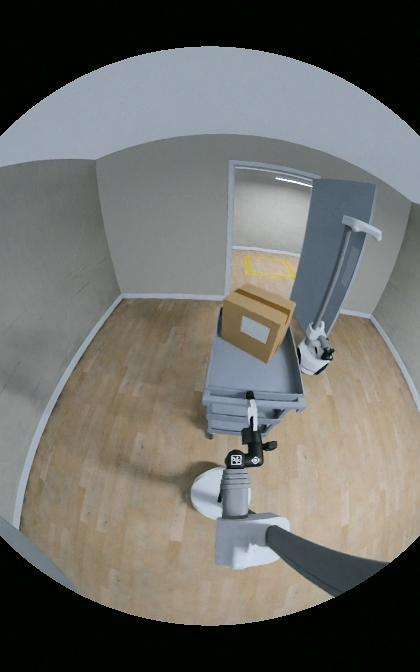

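Request:
{"name": "move", "arguments": {
  "blocking": false,
  "r2": {"base":{"translate_m":-0.05,"strafe_m":-0.22}},
  "cameras": []
}}

Request:
{"name": "wait", "arguments": {
  "seconds": 3,
  "cameras": []
}}

Request:
{"name": "move", "arguments": {
  "blocking": false,
  "r2": {"base":{"translate_m":-0.55,"strafe_m":-0.17}},
  "cameras": []
}}

Request:
{"name": "wait", "arguments": {
  "seconds": 4,
  "cameras": ["r2_head_camera","r2_head_left_camera"]
}}

Request:
{"name": "move", "arguments": {
  "blocking": false,
  "r2": {"base":{"translate_m":0.05,"strafe_m":0.28},"pace":"slow"},
  "cameras": []
}}

Request:
{"name": "wait", "arguments": {
  "seconds": 4,
  "cameras": ["r2_head_camera","r2_wrist_camera"]
}}

Scene clock: 521.90 s.
move: r2 moving
r1: as last shown
r1.lidar_m: 4.63 2.75 1.98 1.86 0.30 0.25 0.38 1.52 1.62 2.88 0.67 0.85
r1.servo_current: wrist_yaw_rad=46(59) wrist_pitch_rad=39(46) wrist_roll_rad=46(65) gripper_m=33(52)
r1.contact_limits: strafe_m 0.5
r1.wrist_depth_mm: - 138 - 353 268 - - / 110 138 - 355 268 - - / 116 139 212 359 270 - - / 135 153 286 364 270 - - / 1983 - - 368 271 - - / 1182 1182 193 366 187 1138 1098 / 854 750 759 143 273 778 820
r2.base_odometry: x=-0.482 y=-1.923 heading=-2.055
r2.turned_by_wheels: +0.001
r2.turned_by_imu: +0.001
r2.base_tilt: forward=-0.7 right=+0.0
r2.lidar_m: 0.40 0.43 2.02 1.94 2.06 2.97 3.35 3.48 2.87 2.80 3.00 0.41
r2.base_status: translate_m moving; strafe_m moving
r2.joint_positions: lift_m=+0.681 arm_m=+0.000 wrist_yaw_rad=+0.005 wrist_pitch_rad=+0.000 wrist_roll_rad=+1.569 gripper_m=-0.019
r2.joint_status: not commanded
r2.measured_speeds: translate_m=-0.028 strafe_m=-0.123 rotate_rad=+0.003 lift_m=+0.000 arm_m=+0.000 wrist_yaw_rad=+0.000 wrist_pitch_rad=+0.000 wrist_roll_rad=+0.000
r2.motor_effort: lift_m=+16(16) arm_m=+4(4) wheel_0=+15(15) wheel_1=-10(11) wheel_2=+11(11)
r2.servo_current: wrist_yaw_rad=52(65) wrist_pitch_rad=33(39) wrist_roll_rad=46(52) gripper_m=91(91)
r2.hand_pose: x=+0.4597 y=-0.0861 z=+0.8593 quat_wxyz=(+0.708, +0.706, +0.002, +0.002) (m; r2's base frame)
r2.wrist_depth_mm: - - - 158 213 1618 - / - - 597 161 217 741 - / - - 459 163 221 809 - / - - 488 165 224 820 - / - - 554 168 229 - - / - - 190 171 180 - - / - - - - 234 - 492
pictures: none
No camera images: "cameras" was empty.

Scene clock: 523.53 s.
earlier move: r2 done
r1.base_odometry: x=-1.870 y=+1.548 heading=+2.887
r1.turned_by_wheels: +0.000
r1.turned_by_imu: +0.000
r1.base_tilt: forward=-1.6 right=+1.3
r1.lidar_m: 4.64 2.71 1.97 1.86 0.27 0.25 0.39 1.53 1.63 2.87 0.67 0.75
r1.base_status: not commanded
r1.joint_positions: lift_m=+0.127 arm_m=+0.000 wrist_yaw_rad=+3.092 wrist_pitch_rad=+0.002 wrist_roll_rad=+0.000 gripper_m=+0.056
r1.joint_status: not commanded
r1.measured_speeds: all 0
r1.motor_effort: lift_m=+19(19) arm_m=+4(4) wheel_0=-9(10) wheel_1=+4(4) wheel_2=+3(4)
r1.servo_current: wrist_yaw_rad=59(72) wrist_pitch_rad=46(52) wrist_roll_rad=59(65) gripper_m=39(52)
r1.contact_limits: strafe_m 0.5
r1.hand_pose: x=-0.1128 y=+0.1017 z=+0.3046 quat_wxyz=(+0.025, -0.001, +0.000, +1.000) (m; r1's base frame)
r1.wrist_depth_mm: - 138 - 351 268 - - / 110 138 - 355 270 - - / 117 139 213 359 271 - - / 136 153 287 364 270 - - / - - - 368 270 - - / 1160 1205 194 368 188 1160 1098 / 831 750 759 143 274 778 809
r2.base_odometry: x=-0.628 y=-1.797 heading=-2.055
r2.turned_by_wheels: +0.000
r2.turned_by_imu: +0.000
r2.base_tilt: forward=-0.7 right=+0.1
r2.lidar_m: 0.36 0.36 2.20 2.13 2.27 3.26 3.29 3.50 2.69 2.61 2.76 0.45
r2.base_status: done
r2.joint_positions: lift_m=+0.681 arm_m=+0.000 wrist_yaw_rad=+0.004 wrist_pitch_rad=+0.000 wrist_roll_rad=+1.569 gripper_m=-0.019
r2.joint_status: not commanded
r2.measured_speeds: all 0
r2.motor_effort: lift_m=+16(16) arm_m=+4(4) wheel_0=+3(15) wheel_1=-2(12) wheel_2=+8(12)
r2.servo_current: wrist_yaw_rad=46(65) wrist_pitch_rad=39(46) wrist_roll_rad=39(59) gripper_m=85(91)
r2.hand_pose: x=+0.4596 y=-0.0863 z=+0.8593 quat_wxyz=(+0.708, +0.706, +0.001, +0.001) (m; r2's base frame)
r2.wrist_depth_mm: - 1229 - 206 270 1618 1138 / - - - 259 260 1756 530 / - - - 248 251 798 - / - - 500 186 243 820 - / - - 492 180 236 820 - / - - 189 173 180 - - / - - 544 - 223 - -
wait: 1.63 of 3 s (r2 has come to rest)
pictures: none
No camera images: "cameras" was empty.

Scene clock: 524.03 s.
move: r2 moving
r1: as last shown
r1.base_tilt: forward=-1.6 right=+1.2
r1.lidar_m: 4.64 2.74 1.96 1.86 0.28 0.25 0.37 1.51 1.62 2.86 0.67 0.76
r1.motor_effort: lift_m=+19(19) arm_m=+4(4) wheel_0=-9(10) wheel_1=+4(4) wheel_2=+3(3)
r1.servo_current: wrist_yaw_rad=52(65) wrist_pitch_rad=46(46) wrist_roll_rad=52(59) gripper_m=39(46)
r1.contact_limits: strafe_m 0.5
r1.wrist_depth_mm: - 138 - 353 268 - - / 110 138 - 357 267 - - / 116 139 212 359 268 - - / 135 153 286 364 270 - - / 1983 - - 368 271 - - / 1182 1182 193 370 187 1160 1118 / 854 750 750 143 273 759 820
r2.base_odometry: x=-0.623 y=-1.765 heading=-2.055
r2.turned_by_wheels: +0.000
r2.turned_by_imu: +0.000
r2.base_tilt: forward=-0.7 right=+0.1
r2.lidar_m: 0.34 0.36 2.22 2.15 2.28 3.26 3.25 3.42 2.68 2.59 2.78 0.47
r2.base_status: translate_m moving; strafe_m moving
r2.joint_positions: lift_m=+0.681 arm_m=+0.000 wrist_yaw_rad=+0.004 wrist_pitch_rad=+0.000 wrist_roll_rad=+1.569 gripper_m=-0.019
r2.joint_status: not commanded
r2.measured_speeds: translate_m=-0.122 strafe_m=-0.039 rotate_rad=+0.006 lift_m=+0.000 arm_m=+0.000 wrist_yaw_rad=+0.000 wrist_pitch_rad=+0.000 wrist_roll_rad=+0.000
r2.motor_effort: lift_m=+16(16) arm_m=-4(4) wheel_0=-5(9) wheel_1=-10(11) wheel_2=+16(18)
r2.servo_current: wrist_yaw_rad=52(59) wrist_pitch_rad=39(46) wrist_roll_rad=46(59) gripper_m=85(91)
r2.hand_pose: x=+0.4596 y=-0.0863 z=+0.8593 quat_wxyz=(+0.708, +0.706, +0.001, +0.001) (m; r2's base frame)
r2.wrist_depth_mm: - 1205 1205 208 272 1618 1118 / - - - 260 262 1808 530 / - - - 249 252 1708 - / - - 508 188 244 809 - / - - 488 180 236 809 - / - - 189 173 180 - - / - - 544 - 223 - -
pictures: none
No camera images: "cameras" was empty.

Scene clock: 526.90 s.
earlier move: r2 done
r1.base_odometry: x=-1.870 y=+1.548 heading=+2.887
r1.turned_by_wheels: +0.000
r1.turned_by_imu: +0.000
r1.base_tilt: forward=-1.6 right=+1.2
r1.lidar_m: 1.11 2.75 1.95 1.85 0.32 0.25 0.39 1.53 1.63 2.87 2.97 0.88
r1.base_status: not commanded
r1.joint_positions: lift_m=+0.127 arm_m=+0.000 wrist_yaw_rad=+3.092 wrist_pitch_rad=+0.002 wrist_roll_rad=+0.000 gripper_m=+0.056
r1.joint_status: not commanded
r1.measured_speeds: all 0
r1.motor_effort: lift_m=+19(19) arm_m=+4(4) wheel_0=-9(10) wheel_1=+4(4) wheel_2=+3(3)
r1.servo_current: wrist_yaw_rad=46(72) wrist_pitch_rad=46(46) wrist_roll_rad=39(65) gripper_m=39(52)
r1.contact_limits: strafe_m 0.5
r1.hand_pose: x=-0.1128 y=+0.1017 z=+0.3046 quat_wxyz=(+0.025, -0.001, +0.000, +1.000) (m; r1's base frame)
r1.wrist_depth_mm: - 138 - 353 268 - - / 110 138 - 357 270 - - / 116 139 212 362 270 - - / 136 153 287 362 270 - - / 1921 - - 366 271 - - / 1205 1205 193 370 187 1160 1118 / 854 759 759 143 274 768 809
r2.base_odometry: x=-0.523 y=-1.231 heading=-2.056
r2.turned_by_wheels: -0.001
r2.turned_by_imu: -0.001
r2.base_tilt: forward=-0.7 right=+0.0
r2.lidar_m: 0.35 3.14 2.40 2.32 2.45 2.82 2.75 2.90 2.48 2.41 2.55 0.47
r2.base_status: done
r2.joint_positions: lift_m=+0.681 arm_m=+0.000 wrist_yaw_rad=-0.001 wrist_pitch_rad=+0.000 wrist_roll_rad=+1.569 gripper_m=-0.019
r2.joint_status: not commanded
r2.measured_speeds: all 0
r2.motor_effort: lift_m=+16(16) arm_m=-4(4) wheel_0=-5(11) wheel_1=-4(12) wheel_2=+0(19)
r2.servo_current: wrist_yaw_rad=46(65) wrist_pitch_rad=39(46) wrist_roll_rad=46(59) gripper_m=85(91)
r2.hand_pose: x=+0.4593 y=-0.0876 z=+0.8593 quat_wxyz=(+0.708, +0.706, +0.000, +0.000) (m; r2's base frame)
r2.wrist_depth_mm: - - - 270 272 1576 1205 / - - - 200 263 1430 525 / - - - 249 252 1499 - / - - 508 186 244 809 - / - - 488 180 236 809 - / - - 189 172 179 - - / - - 539 - 222 - -
wait: 2.87 of 4 s (r2 has come to rest)
pictures: r2_head_camera, r2_head_left_camera
Images, in order (width x height): r2_head_camera 420x560, r2_head_left_camera 420x672.

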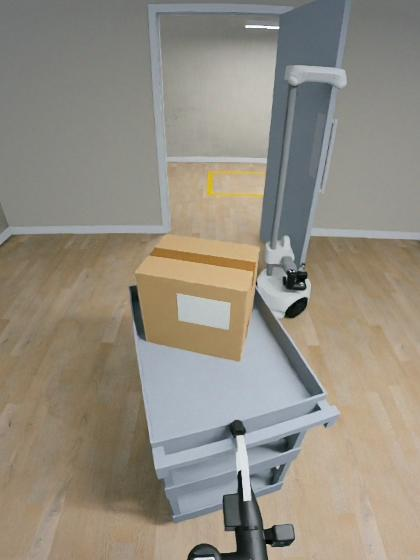

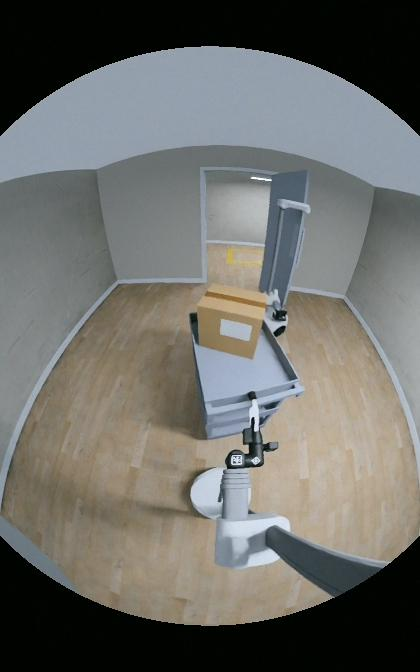

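Scene clock: 527.40 s.
move: r2 moving
r1: as last shown
r1.base_tilt: forward=-1.6 right=+1.3
r1.lidar_m: 1.15 2.74 1.96 1.86 0.29 0.25 0.38 1.51 1.63 2.86 2.93 0.89
r1.servo_current: wrist_yaw_rad=52(59) wrist_pitch_rad=39(46) wrist_roll_rad=59(72) gripper_m=39(46)
r1.contact_limits: strafe_m 0.5
r1.wrist_depth_mm: - 138 - 353 270 - - / 110 139 - 357 271 - - / 116 139 212 359 268 - - / 135 153 286 364 271 - - / 1983 - - 368 270 - - / 1205 1182 194 370 187 1138 1118 / 854 759 759 143 273 778 809
r2.base_odometry: x=-0.512 y=-1.239 heading=-2.057
r2.turned_by_wheels: -0.001
r2.turned_by_imu: -0.001
r2.base_tilt: forward=-0.7 right=+0.1
r2.lidar_m: 0.36 3.13 2.39 2.27 2.46 2.80 2.74 2.89 2.49 2.42 2.58 0.44
r2.base_status: translate_m moving; strafe_m moving
r2.joint_positions: lift_m=+0.681 arm_m=+0.000 wrist_yaw_rad=-0.003 wrist_pitch_rad=+0.000 wrist_roll_rad=+1.569 gripper_m=-0.019
r2.joint_status: not commanded
r2.measured_speeds: translate_m=+0.009 strafe_m=+0.052 rotate_rad=-0.001 lift_m=+0.000 arm_m=+0.000 wrist_yaw_rad=+0.000 wrist_pitch_rad=+0.000 wrist_roll_rad=+0.000
r2.motor_effort: lift_m=+16(16) arm_m=-4(4) wheel_0=-13(13) wheel_1=+7(8) wheel_2=-9(10)
r2.servo_current: wrist_yaw_rad=46(65) wrist_pitch_rad=39(46) wrist_roll_rad=39(52) gripper_m=85(91)
r2.hand_pose: x=+0.4591 y=-0.0882 z=+0.8593 quat_wxyz=(+0.708, +0.706, -0.001, -0.001) (m; r2's base frame)
r2.wrist_depth_mm: - - - 266 272 1576 1205 / - - - 200 260 1430 517 / - - - 192 252 809 - / - - 496 186 243 831 - / - - 488 180 235 820 - / - - 186 172 179 - - / - - 544 - 222 - -
pictures: none
No camera images: "cameras" was empty.

Scene clock: 530.97 s.
earlier move: r2 done
r1.base_odometry: x=-1.870 y=+1.548 heading=+2.887
r1.turned_by_wheels: +0.000
r1.turned_by_imu: +0.000
r1.base_tilt: forward=-1.6 right=+1.3
r1.lidar_m: 4.64 2.71 1.95 1.85 0.28 0.25 0.38 1.54 1.62 2.87 1.15 0.92
r1.base_status: not commanded
r1.joint_positions: lift_m=+0.127 arm_m=+0.000 wrist_yaw_rad=+3.092 wrist_pitch_rad=+0.002 wrist_roll_rad=+0.000 gripper_m=+0.056
r1.joint_status: not commanded
r1.measured_speeds: all 0
r1.motor_effort: lift_m=+19(19) arm_m=+4(4) wheel_0=-9(10) wheel_1=+4(4) wheel_2=+3(3)
r1.servo_current: wrist_yaw_rad=78(78) wrist_pitch_rad=46(52) wrist_roll_rad=46(72) gripper_m=39(52)
r1.contact_limits: strafe_m 0.5
r1.hand_pose: x=-0.1128 y=+0.1017 z=+0.3046 quat_wxyz=(+0.025, -0.001, +0.000, +1.000) (m; r1's base frame)
r1.wrist_depth_mm: - 138 - 353 270 - - / 110 138 - 357 270 - - / 116 139 211 362 270 - - / 135 154 286 362 270 - - / 1983 - - 366 271 - - / 1205 1205 193 370 187 1138 1098 / 866 759 750 143 273 778 820
r2.base_odometry: x=-0.299 y=-1.406 heading=-2.056
r2.turned_by_wheels: +0.000
r2.turned_by_imu: +0.001
r2.base_tilt: forward=-0.7 right=+0.0
r2.lidar_m: 0.41 2.75 2.08 2.05 2.17 2.85 2.77 2.92 2.77 2.69 2.83 0.42
r2.base_status: done
r2.joint_positions: lift_m=+0.681 arm_m=+0.000 wrist_yaw_rad=-0.004 wrist_pitch_rad=+0.000 wrist_roll_rad=+1.569 gripper_m=-0.019
r2.joint_status: not commanded
r2.measured_speeds: all 0
r2.motor_effort: lift_m=+16(16) arm_m=-4(4) wheel_0=-5(14) wheel_1=+5(8) wheel_2=-8(11)
r2.servo_current: wrist_yaw_rad=46(65) wrist_pitch_rad=46(52) wrist_roll_rad=33(59) gripper_m=85(91)
r2.hand_pose: x=+0.4589 y=-0.0886 z=+0.8593 quat_wxyz=(+0.708, +0.706, -0.001, -0.002) (m; r2's base frame)
r2.wrist_depth_mm: - - - 148 203 - - / - - 508 152 209 - - / - 469 445 155 214 - - / - - 504 160 220 820 - / - - 580 164 225 - - / - - 187 169 180 1808 - / - - - - 237 - 1229
wait: 3.57 of 4 s (r2 has come to rest)
pictures: r2_head_camera, r2_wrist_camera
Images, in order (width x height): r2_head_camera 420x560, r2_wrist_camera 616x392.

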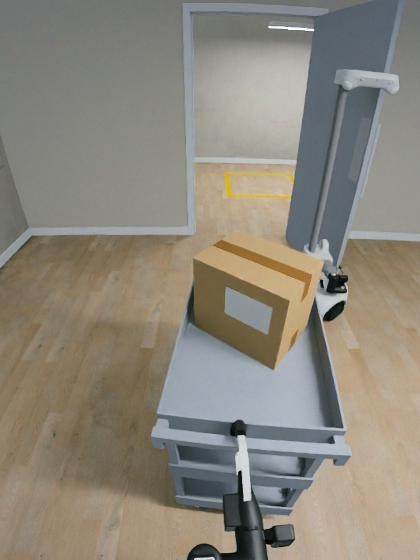

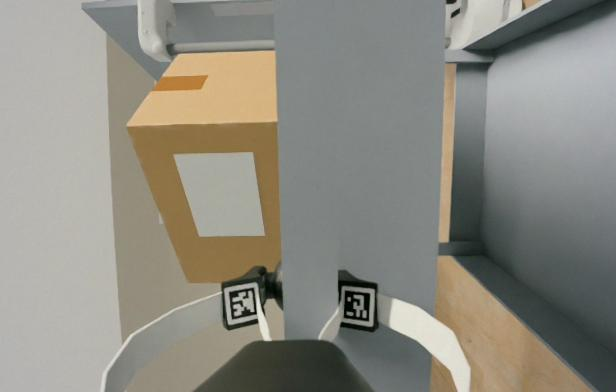

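Request:
{"name": "move", "arguments": {
  "blocking": false,
  "r2": {"base":{"translate_m":0.35,"strafe_m":-0.05},"pace":"slow"},
  "cameras": []
}}

Request:
{"name": "wait", "arguments": {
  "seconds": 5,
  "cameras": ["r2_head_camera","r2_head_left_camera"]
}}

Scene clock: 538.20 s.
move: r2 moving
r1: as last shown
r1.base_tilt: forward=-1.6 right=+1.2
r1.lidar_m: 4.61 2.74 1.96 1.85 0.31 0.25 0.39 1.54 1.58 2.87 1.12 0.91
r1.servo_current: wrist_yaw_rad=59(59) wrist_pitch_rad=33(52) wrist_roll_rad=65(65) gripper_m=39(46)
r1.contact_limits: strafe_m 0.5
r1.wrist_depth_mm: - 138 - 353 268 - - / 110 138 - 359 268 - - / 116 139 212 359 270 - - / 135 153 285 362 270 - - / - - - 368 270 - - / 1205 1205 193 373 187 1138 1098 / 854 750 759 143 273 778 809
r2.base_odometry: x=-0.306 y=-1.416 heading=-2.056
r2.turned_by_wheels: +0.000
r2.turned_by_imu: +0.001
r2.base_tilt: forward=-0.7 right=+0.1
r2.lidar_m: 0.41 2.77 2.11 2.05 2.17 2.85 2.77 2.94 2.75 2.68 2.85 0.42
r2.base_status: translate_m moving; strafe_m moving
r2.joint_positions: lift_m=+0.681 arm_m=+0.000 wrist_yaw_rad=-0.004 wrist_pitch_rad=+0.000 wrist_roll_rad=+1.569 gripper_m=-0.019
r2.joint_status: not commanded
r2.measured_speeds: translate_m=+0.049 strafe_m=-0.006 rotate_rad=-0.001 lift_m=+0.000 arm_m=+0.000 wrist_yaw_rad=+0.000 wrist_pitch_rad=+0.000 wrist_roll_rad=+0.000
r2.motor_effort: lift_m=+16(16) arm_m=-3(4) wheel_0=+9(11) wheel_1=+7(8) wheel_2=-12(14)
r2.servo_current: wrist_yaw_rad=52(59) wrist_pitch_rad=39(46) wrist_roll_rad=39(59) gripper_m=85(85)
r2.hand_pose: x=+0.4589 y=-0.0886 z=+0.8593 quat_wxyz=(+0.708, +0.706, -0.001, -0.002) (m; r2's base frame)
r2.wrist_depth_mm: - - 1756 147 202 750 - / - - 504 150 206 - - / - 469 445 154 213 - - / - - 504 158 218 809 - / - - 580 163 224 - - / - - 188 168 179 1808 - / - - - - 236 - 1229
pictures: none
No camera images: "cameras" was empty.

Scene clock: 542.50 s.
earlier move: r2 done
r1.base_odometry: x=-1.870 y=+1.548 heading=+2.887
r1.turned_by_wheels: +0.000
r1.turned_by_imu: +0.000
r1.base_tilt: forward=-1.6 right=+1.3
r1.lidar_m: 4.64 2.75 1.95 1.86 0.30 0.25 0.39 1.52 1.62 2.86 0.70 0.63
r1.base_status: not commanded
r1.joint_positions: lift_m=+0.127 arm_m=+0.000 wrist_yaw_rad=+3.092 wrist_pitch_rad=+0.002 wrist_roll_rad=+0.000 gripper_m=+0.056
r1.joint_status: not commanded
r1.measured_speeds: all 0
r1.motor_effort: lift_m=+19(19) arm_m=+4(4) wheel_0=-10(10) wheel_1=+4(4) wheel_2=+3(4)
r1.servo_current: wrist_yaw_rad=52(72) wrist_pitch_rad=46(52) wrist_roll_rad=52(65) gripper_m=46(46)
r1.contact_limits: strafe_m 0.5
r1.hand_pose: x=-0.1128 y=+0.1017 z=+0.3046 quat_wxyz=(+0.025, -0.001, +0.000, +1.000) (m; r1's base frame)
r1.wrist_depth_mm: - 138 - 353 270 - - / 110 138 - 359 268 - - / 116 139 212 362 270 - - / 136 153 286 362 268 - - / 1921 - - 366 270 - - / 1205 1205 194 368 187 1138 1138 / 854 759 750 143 273 778 809
r2.base_odometry: x=-0.506 y=-1.692 heading=-2.056
r2.turned_by_wheels: +0.000
r2.turned_by_imu: +0.002
r2.base_tilt: forward=-0.7 right=+0.0
r2.lidar_m: 0.42 2.83 2.14 2.07 2.21 3.19 3.15 3.30 2.74 2.66 2.83 0.39
r2.base_status: done
r2.joint_positions: lift_m=+0.681 arm_m=+0.000 wrist_yaw_rad=+0.000 wrist_pitch_rad=+0.000 wrist_roll_rad=+1.569 gripper_m=-0.019
r2.joint_status: not commanded
r2.measured_speeds: all 0
r2.motor_effort: lift_m=+16(16) arm_m=-4(4) wheel_0=+7(15) wheel_1=+5(8) wheel_2=-5(14)
r2.servo_current: wrist_yaw_rad=52(59) wrist_pitch_rad=46(52) wrist_roll_rad=52(65) gripper_m=85(91)
r2.hand_pose: x=+0.4593 y=-0.0875 z=+0.8593 quat_wxyz=(+0.708, +0.706, +0.000, +0.000) (m; r2's base frame)
r2.wrist_depth_mm: - 484 459 122 174 - - / - 421 410 128 185 - - / - - 469 137 195 - - / - - 564 146 208 - - / - - - 153 222 1808 - / - - 188 167 179 1661 496 / - - - - - - 1205
wait: 4.30 of 5 s (r2 has come to rest)
pictures: r2_head_camera, r2_head_left_camera
Images, in order (width x height): r2_head_camera 420x560, r2_head_left_camera 420x672.

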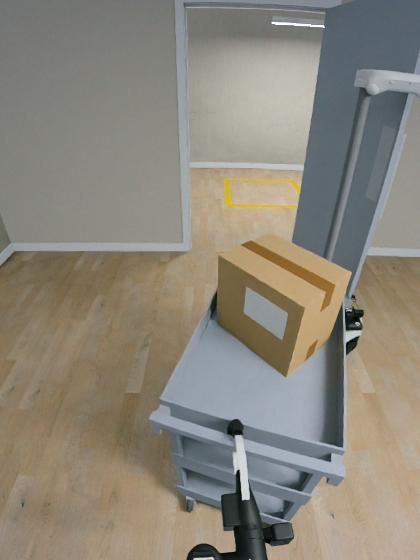

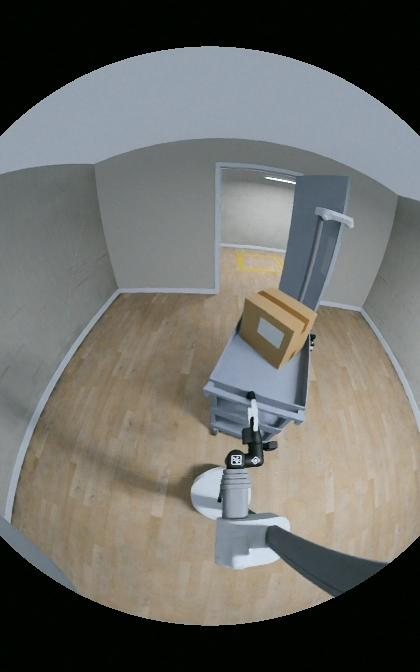

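Request:
{"name": "move", "arguments": {
  "blocking": false,
  "r2": {"base":{"translate_m":0.05,"strafe_m":-0.2},"pace":"slow"},
  "cameras": []
}}

Request:
{"name": "wait", "arguments": {
  "seconds": 4,
  "cameras": ["r2_head_camera","r2_head_left_camera"]
}}

Scene clock: 549.50 s.
move: r2 moving
r1: as last shown
r1.base_tilt: forward=-1.5 right=+1.2
r1.lidar_m: 4.63 2.73 1.95 1.86 0.29 0.25 0.37 1.55 1.64 2.88 0.71 0.62
r1.motor_effort: lift_m=+19(19) arm_m=+4(4) wheel_0=-9(10) wheel_1=+4(4) wheel_2=+3(3)
r1.servo_current: wrist_yaw_rad=52(59) wrist_pitch_rad=52(52) wrist_roll_rad=46(59) gripper_m=46(52)
r1.contact_limits: strafe_m 0.5
r1.wrist_depth_mm: - 138 - 353 268 - - / 110 138 - 359 271 - - / 116 139 212 359 268 - - / 136 153 287 362 268 - - / 1983 - - 368 270 - - / 1182 1205 194 368 188 1138 1118 / 842 750 750 143 274 778 820
r2.base_odometry: x=-0.518 y=-1.689 heading=-2.056
r2.turned_by_wheels: +0.000
r2.turned_by_imu: +0.001
r2.base_tilt: forward=-0.7 right=+0.1
r2.lidar_m: 0.43 2.80 2.15 2.08 2.22 3.16 3.14 3.32 2.73 2.64 2.82 0.39
r2.base_status: translate_m moving; strafe_m moving
r2.joint_positions: lift_m=+0.681 arm_m=+0.000 wrist_yaw_rad=+0.002 wrist_pitch_rad=+0.000 wrist_roll_rad=+1.569 gripper_m=-0.019
r2.joint_status: not commanded
r2.measured_speeds: translate_m=+0.012 strafe_m=-0.049 rotate_rad=+0.001 lift_m=+0.000 arm_m=+0.000 wrist_yaw_rad=+0.000 wrist_pitch_rad=+0.000 wrist_roll_rad=+0.000
r2.motor_effort: lift_m=+16(16) arm_m=-4(4) wheel_0=+14(14) wheel_1=-7(7) wheel_2=-5(8)
r2.servo_current: wrist_yaw_rad=46(59) wrist_pitch_rad=39(39) wrist_roll_rad=46(59) gripper_m=85(91)
r2.hand_pose: x=+0.4595 y=-0.0869 z=+0.8593 quat_wxyz=(+0.708, +0.706, +0.001, +0.001) (m; r2's base frame)
r2.wrist_depth_mm: - 484 459 121 174 - - / - 418 410 127 183 - - / - - 466 134 195 - - / - - 559 145 207 - - / - - - 154 221 1863 - / - - 188 166 181 1661 500 / - - - - 253 1921 1229
pictures: none
No camera images: "cameras" was empty.

Scene clock: 552.30 s.
earlier move: r2 done
r1.base_odometry: x=-1.870 y=+1.548 heading=+2.887
r1.turned_by_wheels: +0.000
r1.turned_by_imu: +0.000
r1.base_tilt: forward=-1.6 right=+1.3
r1.lidar_m: 0.96 2.73 1.97 1.86 0.31 0.25 0.37 1.50 1.62 2.87 0.58 0.47
r1.base_status: not commanded
r1.joint_positions: lift_m=+0.127 arm_m=+0.000 wrist_yaw_rad=+3.092 wrist_pitch_rad=+0.002 wrist_roll_rad=+0.000 gripper_m=+0.056
r1.joint_status: not commanded
r1.measured_speeds: all 0
r1.motor_effort: lift_m=+19(20) arm_m=+4(4) wheel_0=-9(10) wheel_1=+4(4) wheel_2=+3(4)
r1.servo_current: wrist_yaw_rad=52(72) wrist_pitch_rad=46(52) wrist_roll_rad=52(72) gripper_m=33(52)
r1.contact_limits: strafe_m 0.5
r1.hand_pose: x=-0.1128 y=+0.1017 z=+0.3046 quat_wxyz=(+0.025, -0.001, +0.000, +1.000) (m; r1's base frame)
r1.wrist_depth_mm: - 138 - 353 270 - - / 109 138 - 357 270 - - / 116 139 211 359 268 - - / 135 153 287 364 270 - - / 1921 - - 368 271 - - / 1229 1182 193 370 187 1160 1118 / 842 741 759 143 273 768 809
r2.base_odometry: x=-0.706 y=-1.643 heading=-2.056
r2.turned_by_wheels: +0.000
r2.turned_by_imu: +0.001
r2.base_tilt: forward=-0.6 right=+0.1
r2.lidar_m: 0.41 0.44 2.33 2.28 2.44 3.25 3.20 3.30 2.54 2.46 2.65 0.42
r2.base_status: done
r2.joint_positions: lift_m=+0.681 arm_m=+0.000 wrist_yaw_rad=+0.003 wrist_pitch_rad=+0.000 wrist_roll_rad=+1.569 gripper_m=-0.019
r2.joint_status: not commanded
r2.measured_speeds: all 0
r2.motor_effort: lift_m=+16(16) arm_m=-3(4) wheel_0=+6(15) wheel_1=-4(8) wheel_2=-3(8)
r2.servo_current: wrist_yaw_rad=39(59) wrist_pitch_rad=33(46) wrist_roll_rad=39(59) gripper_m=85(91)
r2.hand_pose: x=+0.4595 y=-0.0867 z=+0.8593 quat_wxyz=(+0.708, +0.706, +0.001, +0.001) (m; r2's base frame)
r2.wrist_depth_mm: 1618 - 1366 150 206 - - / - - 539 154 211 - - / - - 452 158 216 - - / - - 492 162 221 809 - / - - 569 167 228 - - / - - 190 171 180 - - / - - - - 237 - 500
wait: 2.80 of 4 s (r2 has come to rest)
pictures: r2_head_camera, r2_head_left_camera
Images, in order (width x height): r2_head_camera 420x560, r2_head_left_camera 420x672.

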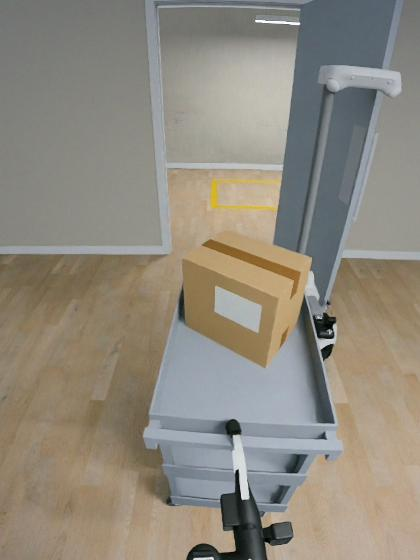

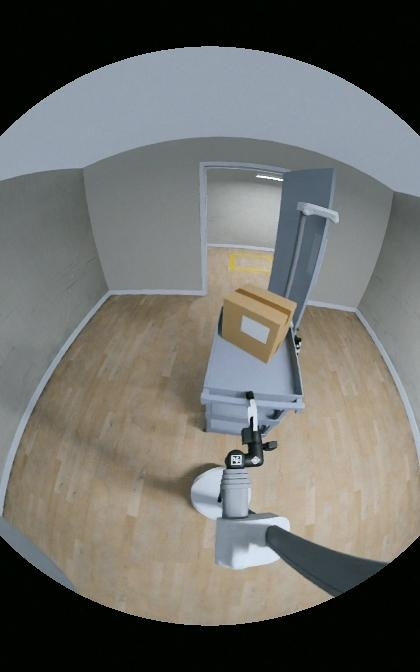

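Request:
{"name": "move", "arguments": {
  "blocking": false,
  "r2": {"base":{"translate_m":0.3,"strafe_m":-0.04},"pace":"slow"},
  "cameras": []
}}

Request:
{"name": "wait", "arguments": {
  "seconds": 5,
  "cameras": ["r2_head_camera","r1_head_right_camera"]
}}

Scene clock: 557.43 s.
move: r2 moving
r1: as last shown
r1.base_tilt: forward=-1.6 right=+1.2
r1.lidar_m: 0.96 2.74 1.94 1.85 0.28 0.25 0.39 1.53 1.60 2.86 0.55 0.45
r1.motor_effort: lift_m=+19(19) arm_m=+4(4) wheel_0=-9(10) wheel_1=+4(4) wheel_2=+3(3)
r1.servo_current: wrist_yaw_rad=59(59) wrist_pitch_rad=39(46) wrist_roll_rad=52(59) gripper_m=46(46)
r1.contact_limits: strafe_m 0.5
r1.wrist_depth_mm: - 138 - 353 268 - - / 110 138 - 357 270 - - / 116 139 212 357 271 - - / 136 153 286 362 270 - - / 1983 - - 366 271 - - / 1205 1229 194 370 187 1160 1118 / 842 759 750 143 273 768 809
r2.base_odometry: x=-0.713 y=-1.653 heading=-2.056
r2.turned_by_wheels: +0.000
r2.turned_by_imu: +0.000
r2.base_tilt: forward=-0.7 right=+0.1
r2.lidar_m: 0.40 0.44 2.34 2.28 2.44 3.24 3.23 3.33 2.52 2.46 2.63 0.40
r2.base_status: translate_m moving; strafe_m moving
r2.joint_positions: lift_m=+0.681 arm_m=+0.000 wrist_yaw_rad=+0.001 wrist_pitch_rad=+0.000 wrist_roll_rad=+1.569 gripper_m=-0.019
r2.joint_status: not commanded
r2.measured_speeds: translate_m=+0.048 strafe_m=-0.007 rotate_rad=-0.001 lift_m=+0.000 arm_m=+0.000 wrist_yaw_rad=-0.018 wrist_pitch_rad=+0.000 wrist_roll_rad=+0.000
r2.motor_effort: lift_m=+16(16) arm_m=-4(4) wheel_0=+8(13) wheel_1=+7(8) wheel_2=-12(12)
r2.servo_current: wrist_yaw_rad=39(59) wrist_pitch_rad=46(46) wrist_roll_rad=46(59) gripper_m=78(91)
r2.hand_pose: x=+0.4594 y=-0.0870 z=+0.8593 quat_wxyz=(+0.708, +0.706, +0.001, +0.000) (m; r2's base frame)
r2.wrist_depth_mm: 1499 - - 153 208 1160 - / - - 559 156 213 - - / - - 452 160 218 - - / - - 492 163 222 820 - / - - 564 166 227 - - / - - 188 170 180 - - / - - - - 236 - 508
pictures: none
No camera images: "cameras" was empty.

Scene clock: 561.23 s.
earlier move: r2 done
r1.base_odometry: x=-1.870 y=+1.548 heading=+2.887
r1.turned_by_wheels: +0.000
r1.turned_by_imu: +0.000
r1.base_tilt: forward=-1.6 right=+1.3
r1.lidar_m: 4.63 2.76 1.93 1.85 0.30 0.25 0.38 1.53 1.61 0.42 0.26 0.25
r1.base_status: not commanded
r1.joint_positions: lift_m=+0.127 arm_m=+0.000 wrist_yaw_rad=+3.092 wrist_pitch_rad=+0.002 wrist_roll_rad=+0.000 gripper_m=+0.056
r1.joint_status: not commanded
r1.measured_speeds: all 0
r1.motor_effort: lift_m=+19(19) arm_m=+4(4) wheel_0=-9(10) wheel_1=+4(4) wheel_2=+3(3)
r1.servo_current: wrist_yaw_rad=39(65) wrist_pitch_rad=46(52) wrist_roll_rad=46(72) gripper_m=46(46)
r1.contact_limits: strafe_m 0.5
r1.hand_pose: x=-0.1128 y=+0.1017 z=+0.3046 quat_wxyz=(+0.025, -0.001, +0.000, +1.000) (m; r1's base frame)
r1.wrist_depth_mm: - 138 - 353 268 - - / 110 138 - 353 268 - - / 116 139 211 362 268 - - / 135 153 286 362 270 - - / 1921 - - 366 268 - - / 1205 1182 195 370 188 1138 1118 / 854 768 750 143 273 778 809
r2.base_odometry: x=-0.881 y=-1.889 heading=-2.056
r2.turned_by_wheels: +0.000
r2.turned_by_imu: -0.001
r2.base_tilt: forward=-0.7 right=+0.0
r2.lidar_m: 0.37 2.46 2.35 2.30 2.46 3.50 3.53 3.30 2.52 2.45 2.58 0.42
r2.base_status: done
r2.joint_positions: lift_m=+0.681 arm_m=+0.000 wrist_yaw_rad=-0.002 wrist_pitch_rad=+0.000 wrist_roll_rad=+1.569 gripper_m=-0.019
r2.joint_status: not commanded
r2.measured_speeds: all 0
r2.motor_effort: lift_m=+16(16) arm_m=-4(4) wheel_0=+3(13) wheel_1=+3(8) wheel_2=-9(15)
r2.servo_current: wrist_yaw_rad=39(59) wrist_pitch_rad=39(46) wrist_roll_rad=52(65) gripper_m=91(91)
r2.hand_pose: x=+0.4591 y=-0.0881 z=+0.8593 quat_wxyz=(+0.708, +0.706, -0.001, -0.001) (m; r2's base frame)
r2.wrist_depth_mm: - - 544 138 191 715 - / - 480 452 143 198 750 - / - - 452 149 206 - - / - - 517 155 216 - - / - - 627 162 225 - - / - - 187 169 180 1756 500 / - - - - 244 - 1205
wait: 3.80 of 5 s (r2 has come to rest)
pictures: r1_head_right_camera, r2_head_camera
Images, in order (width x height): r1_head_right_camera 420x672, r2_head_camera 420x560.

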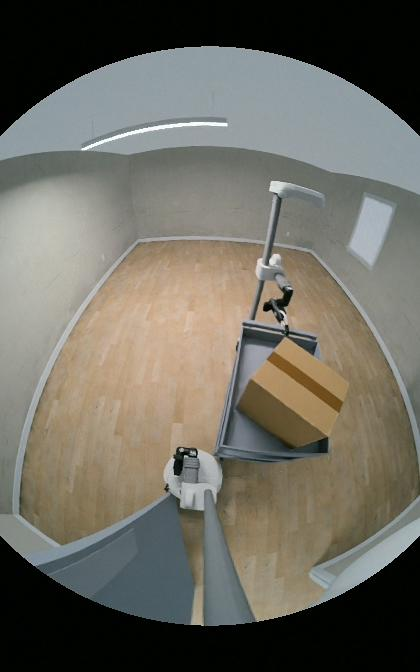

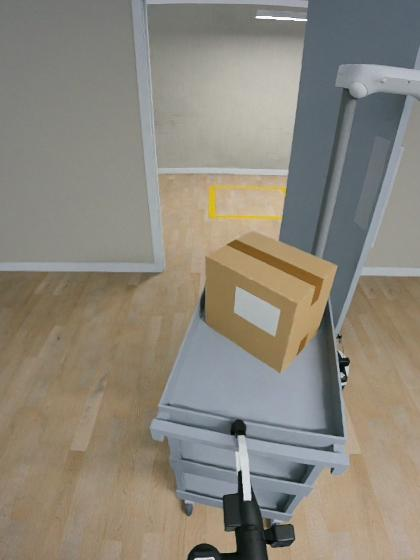

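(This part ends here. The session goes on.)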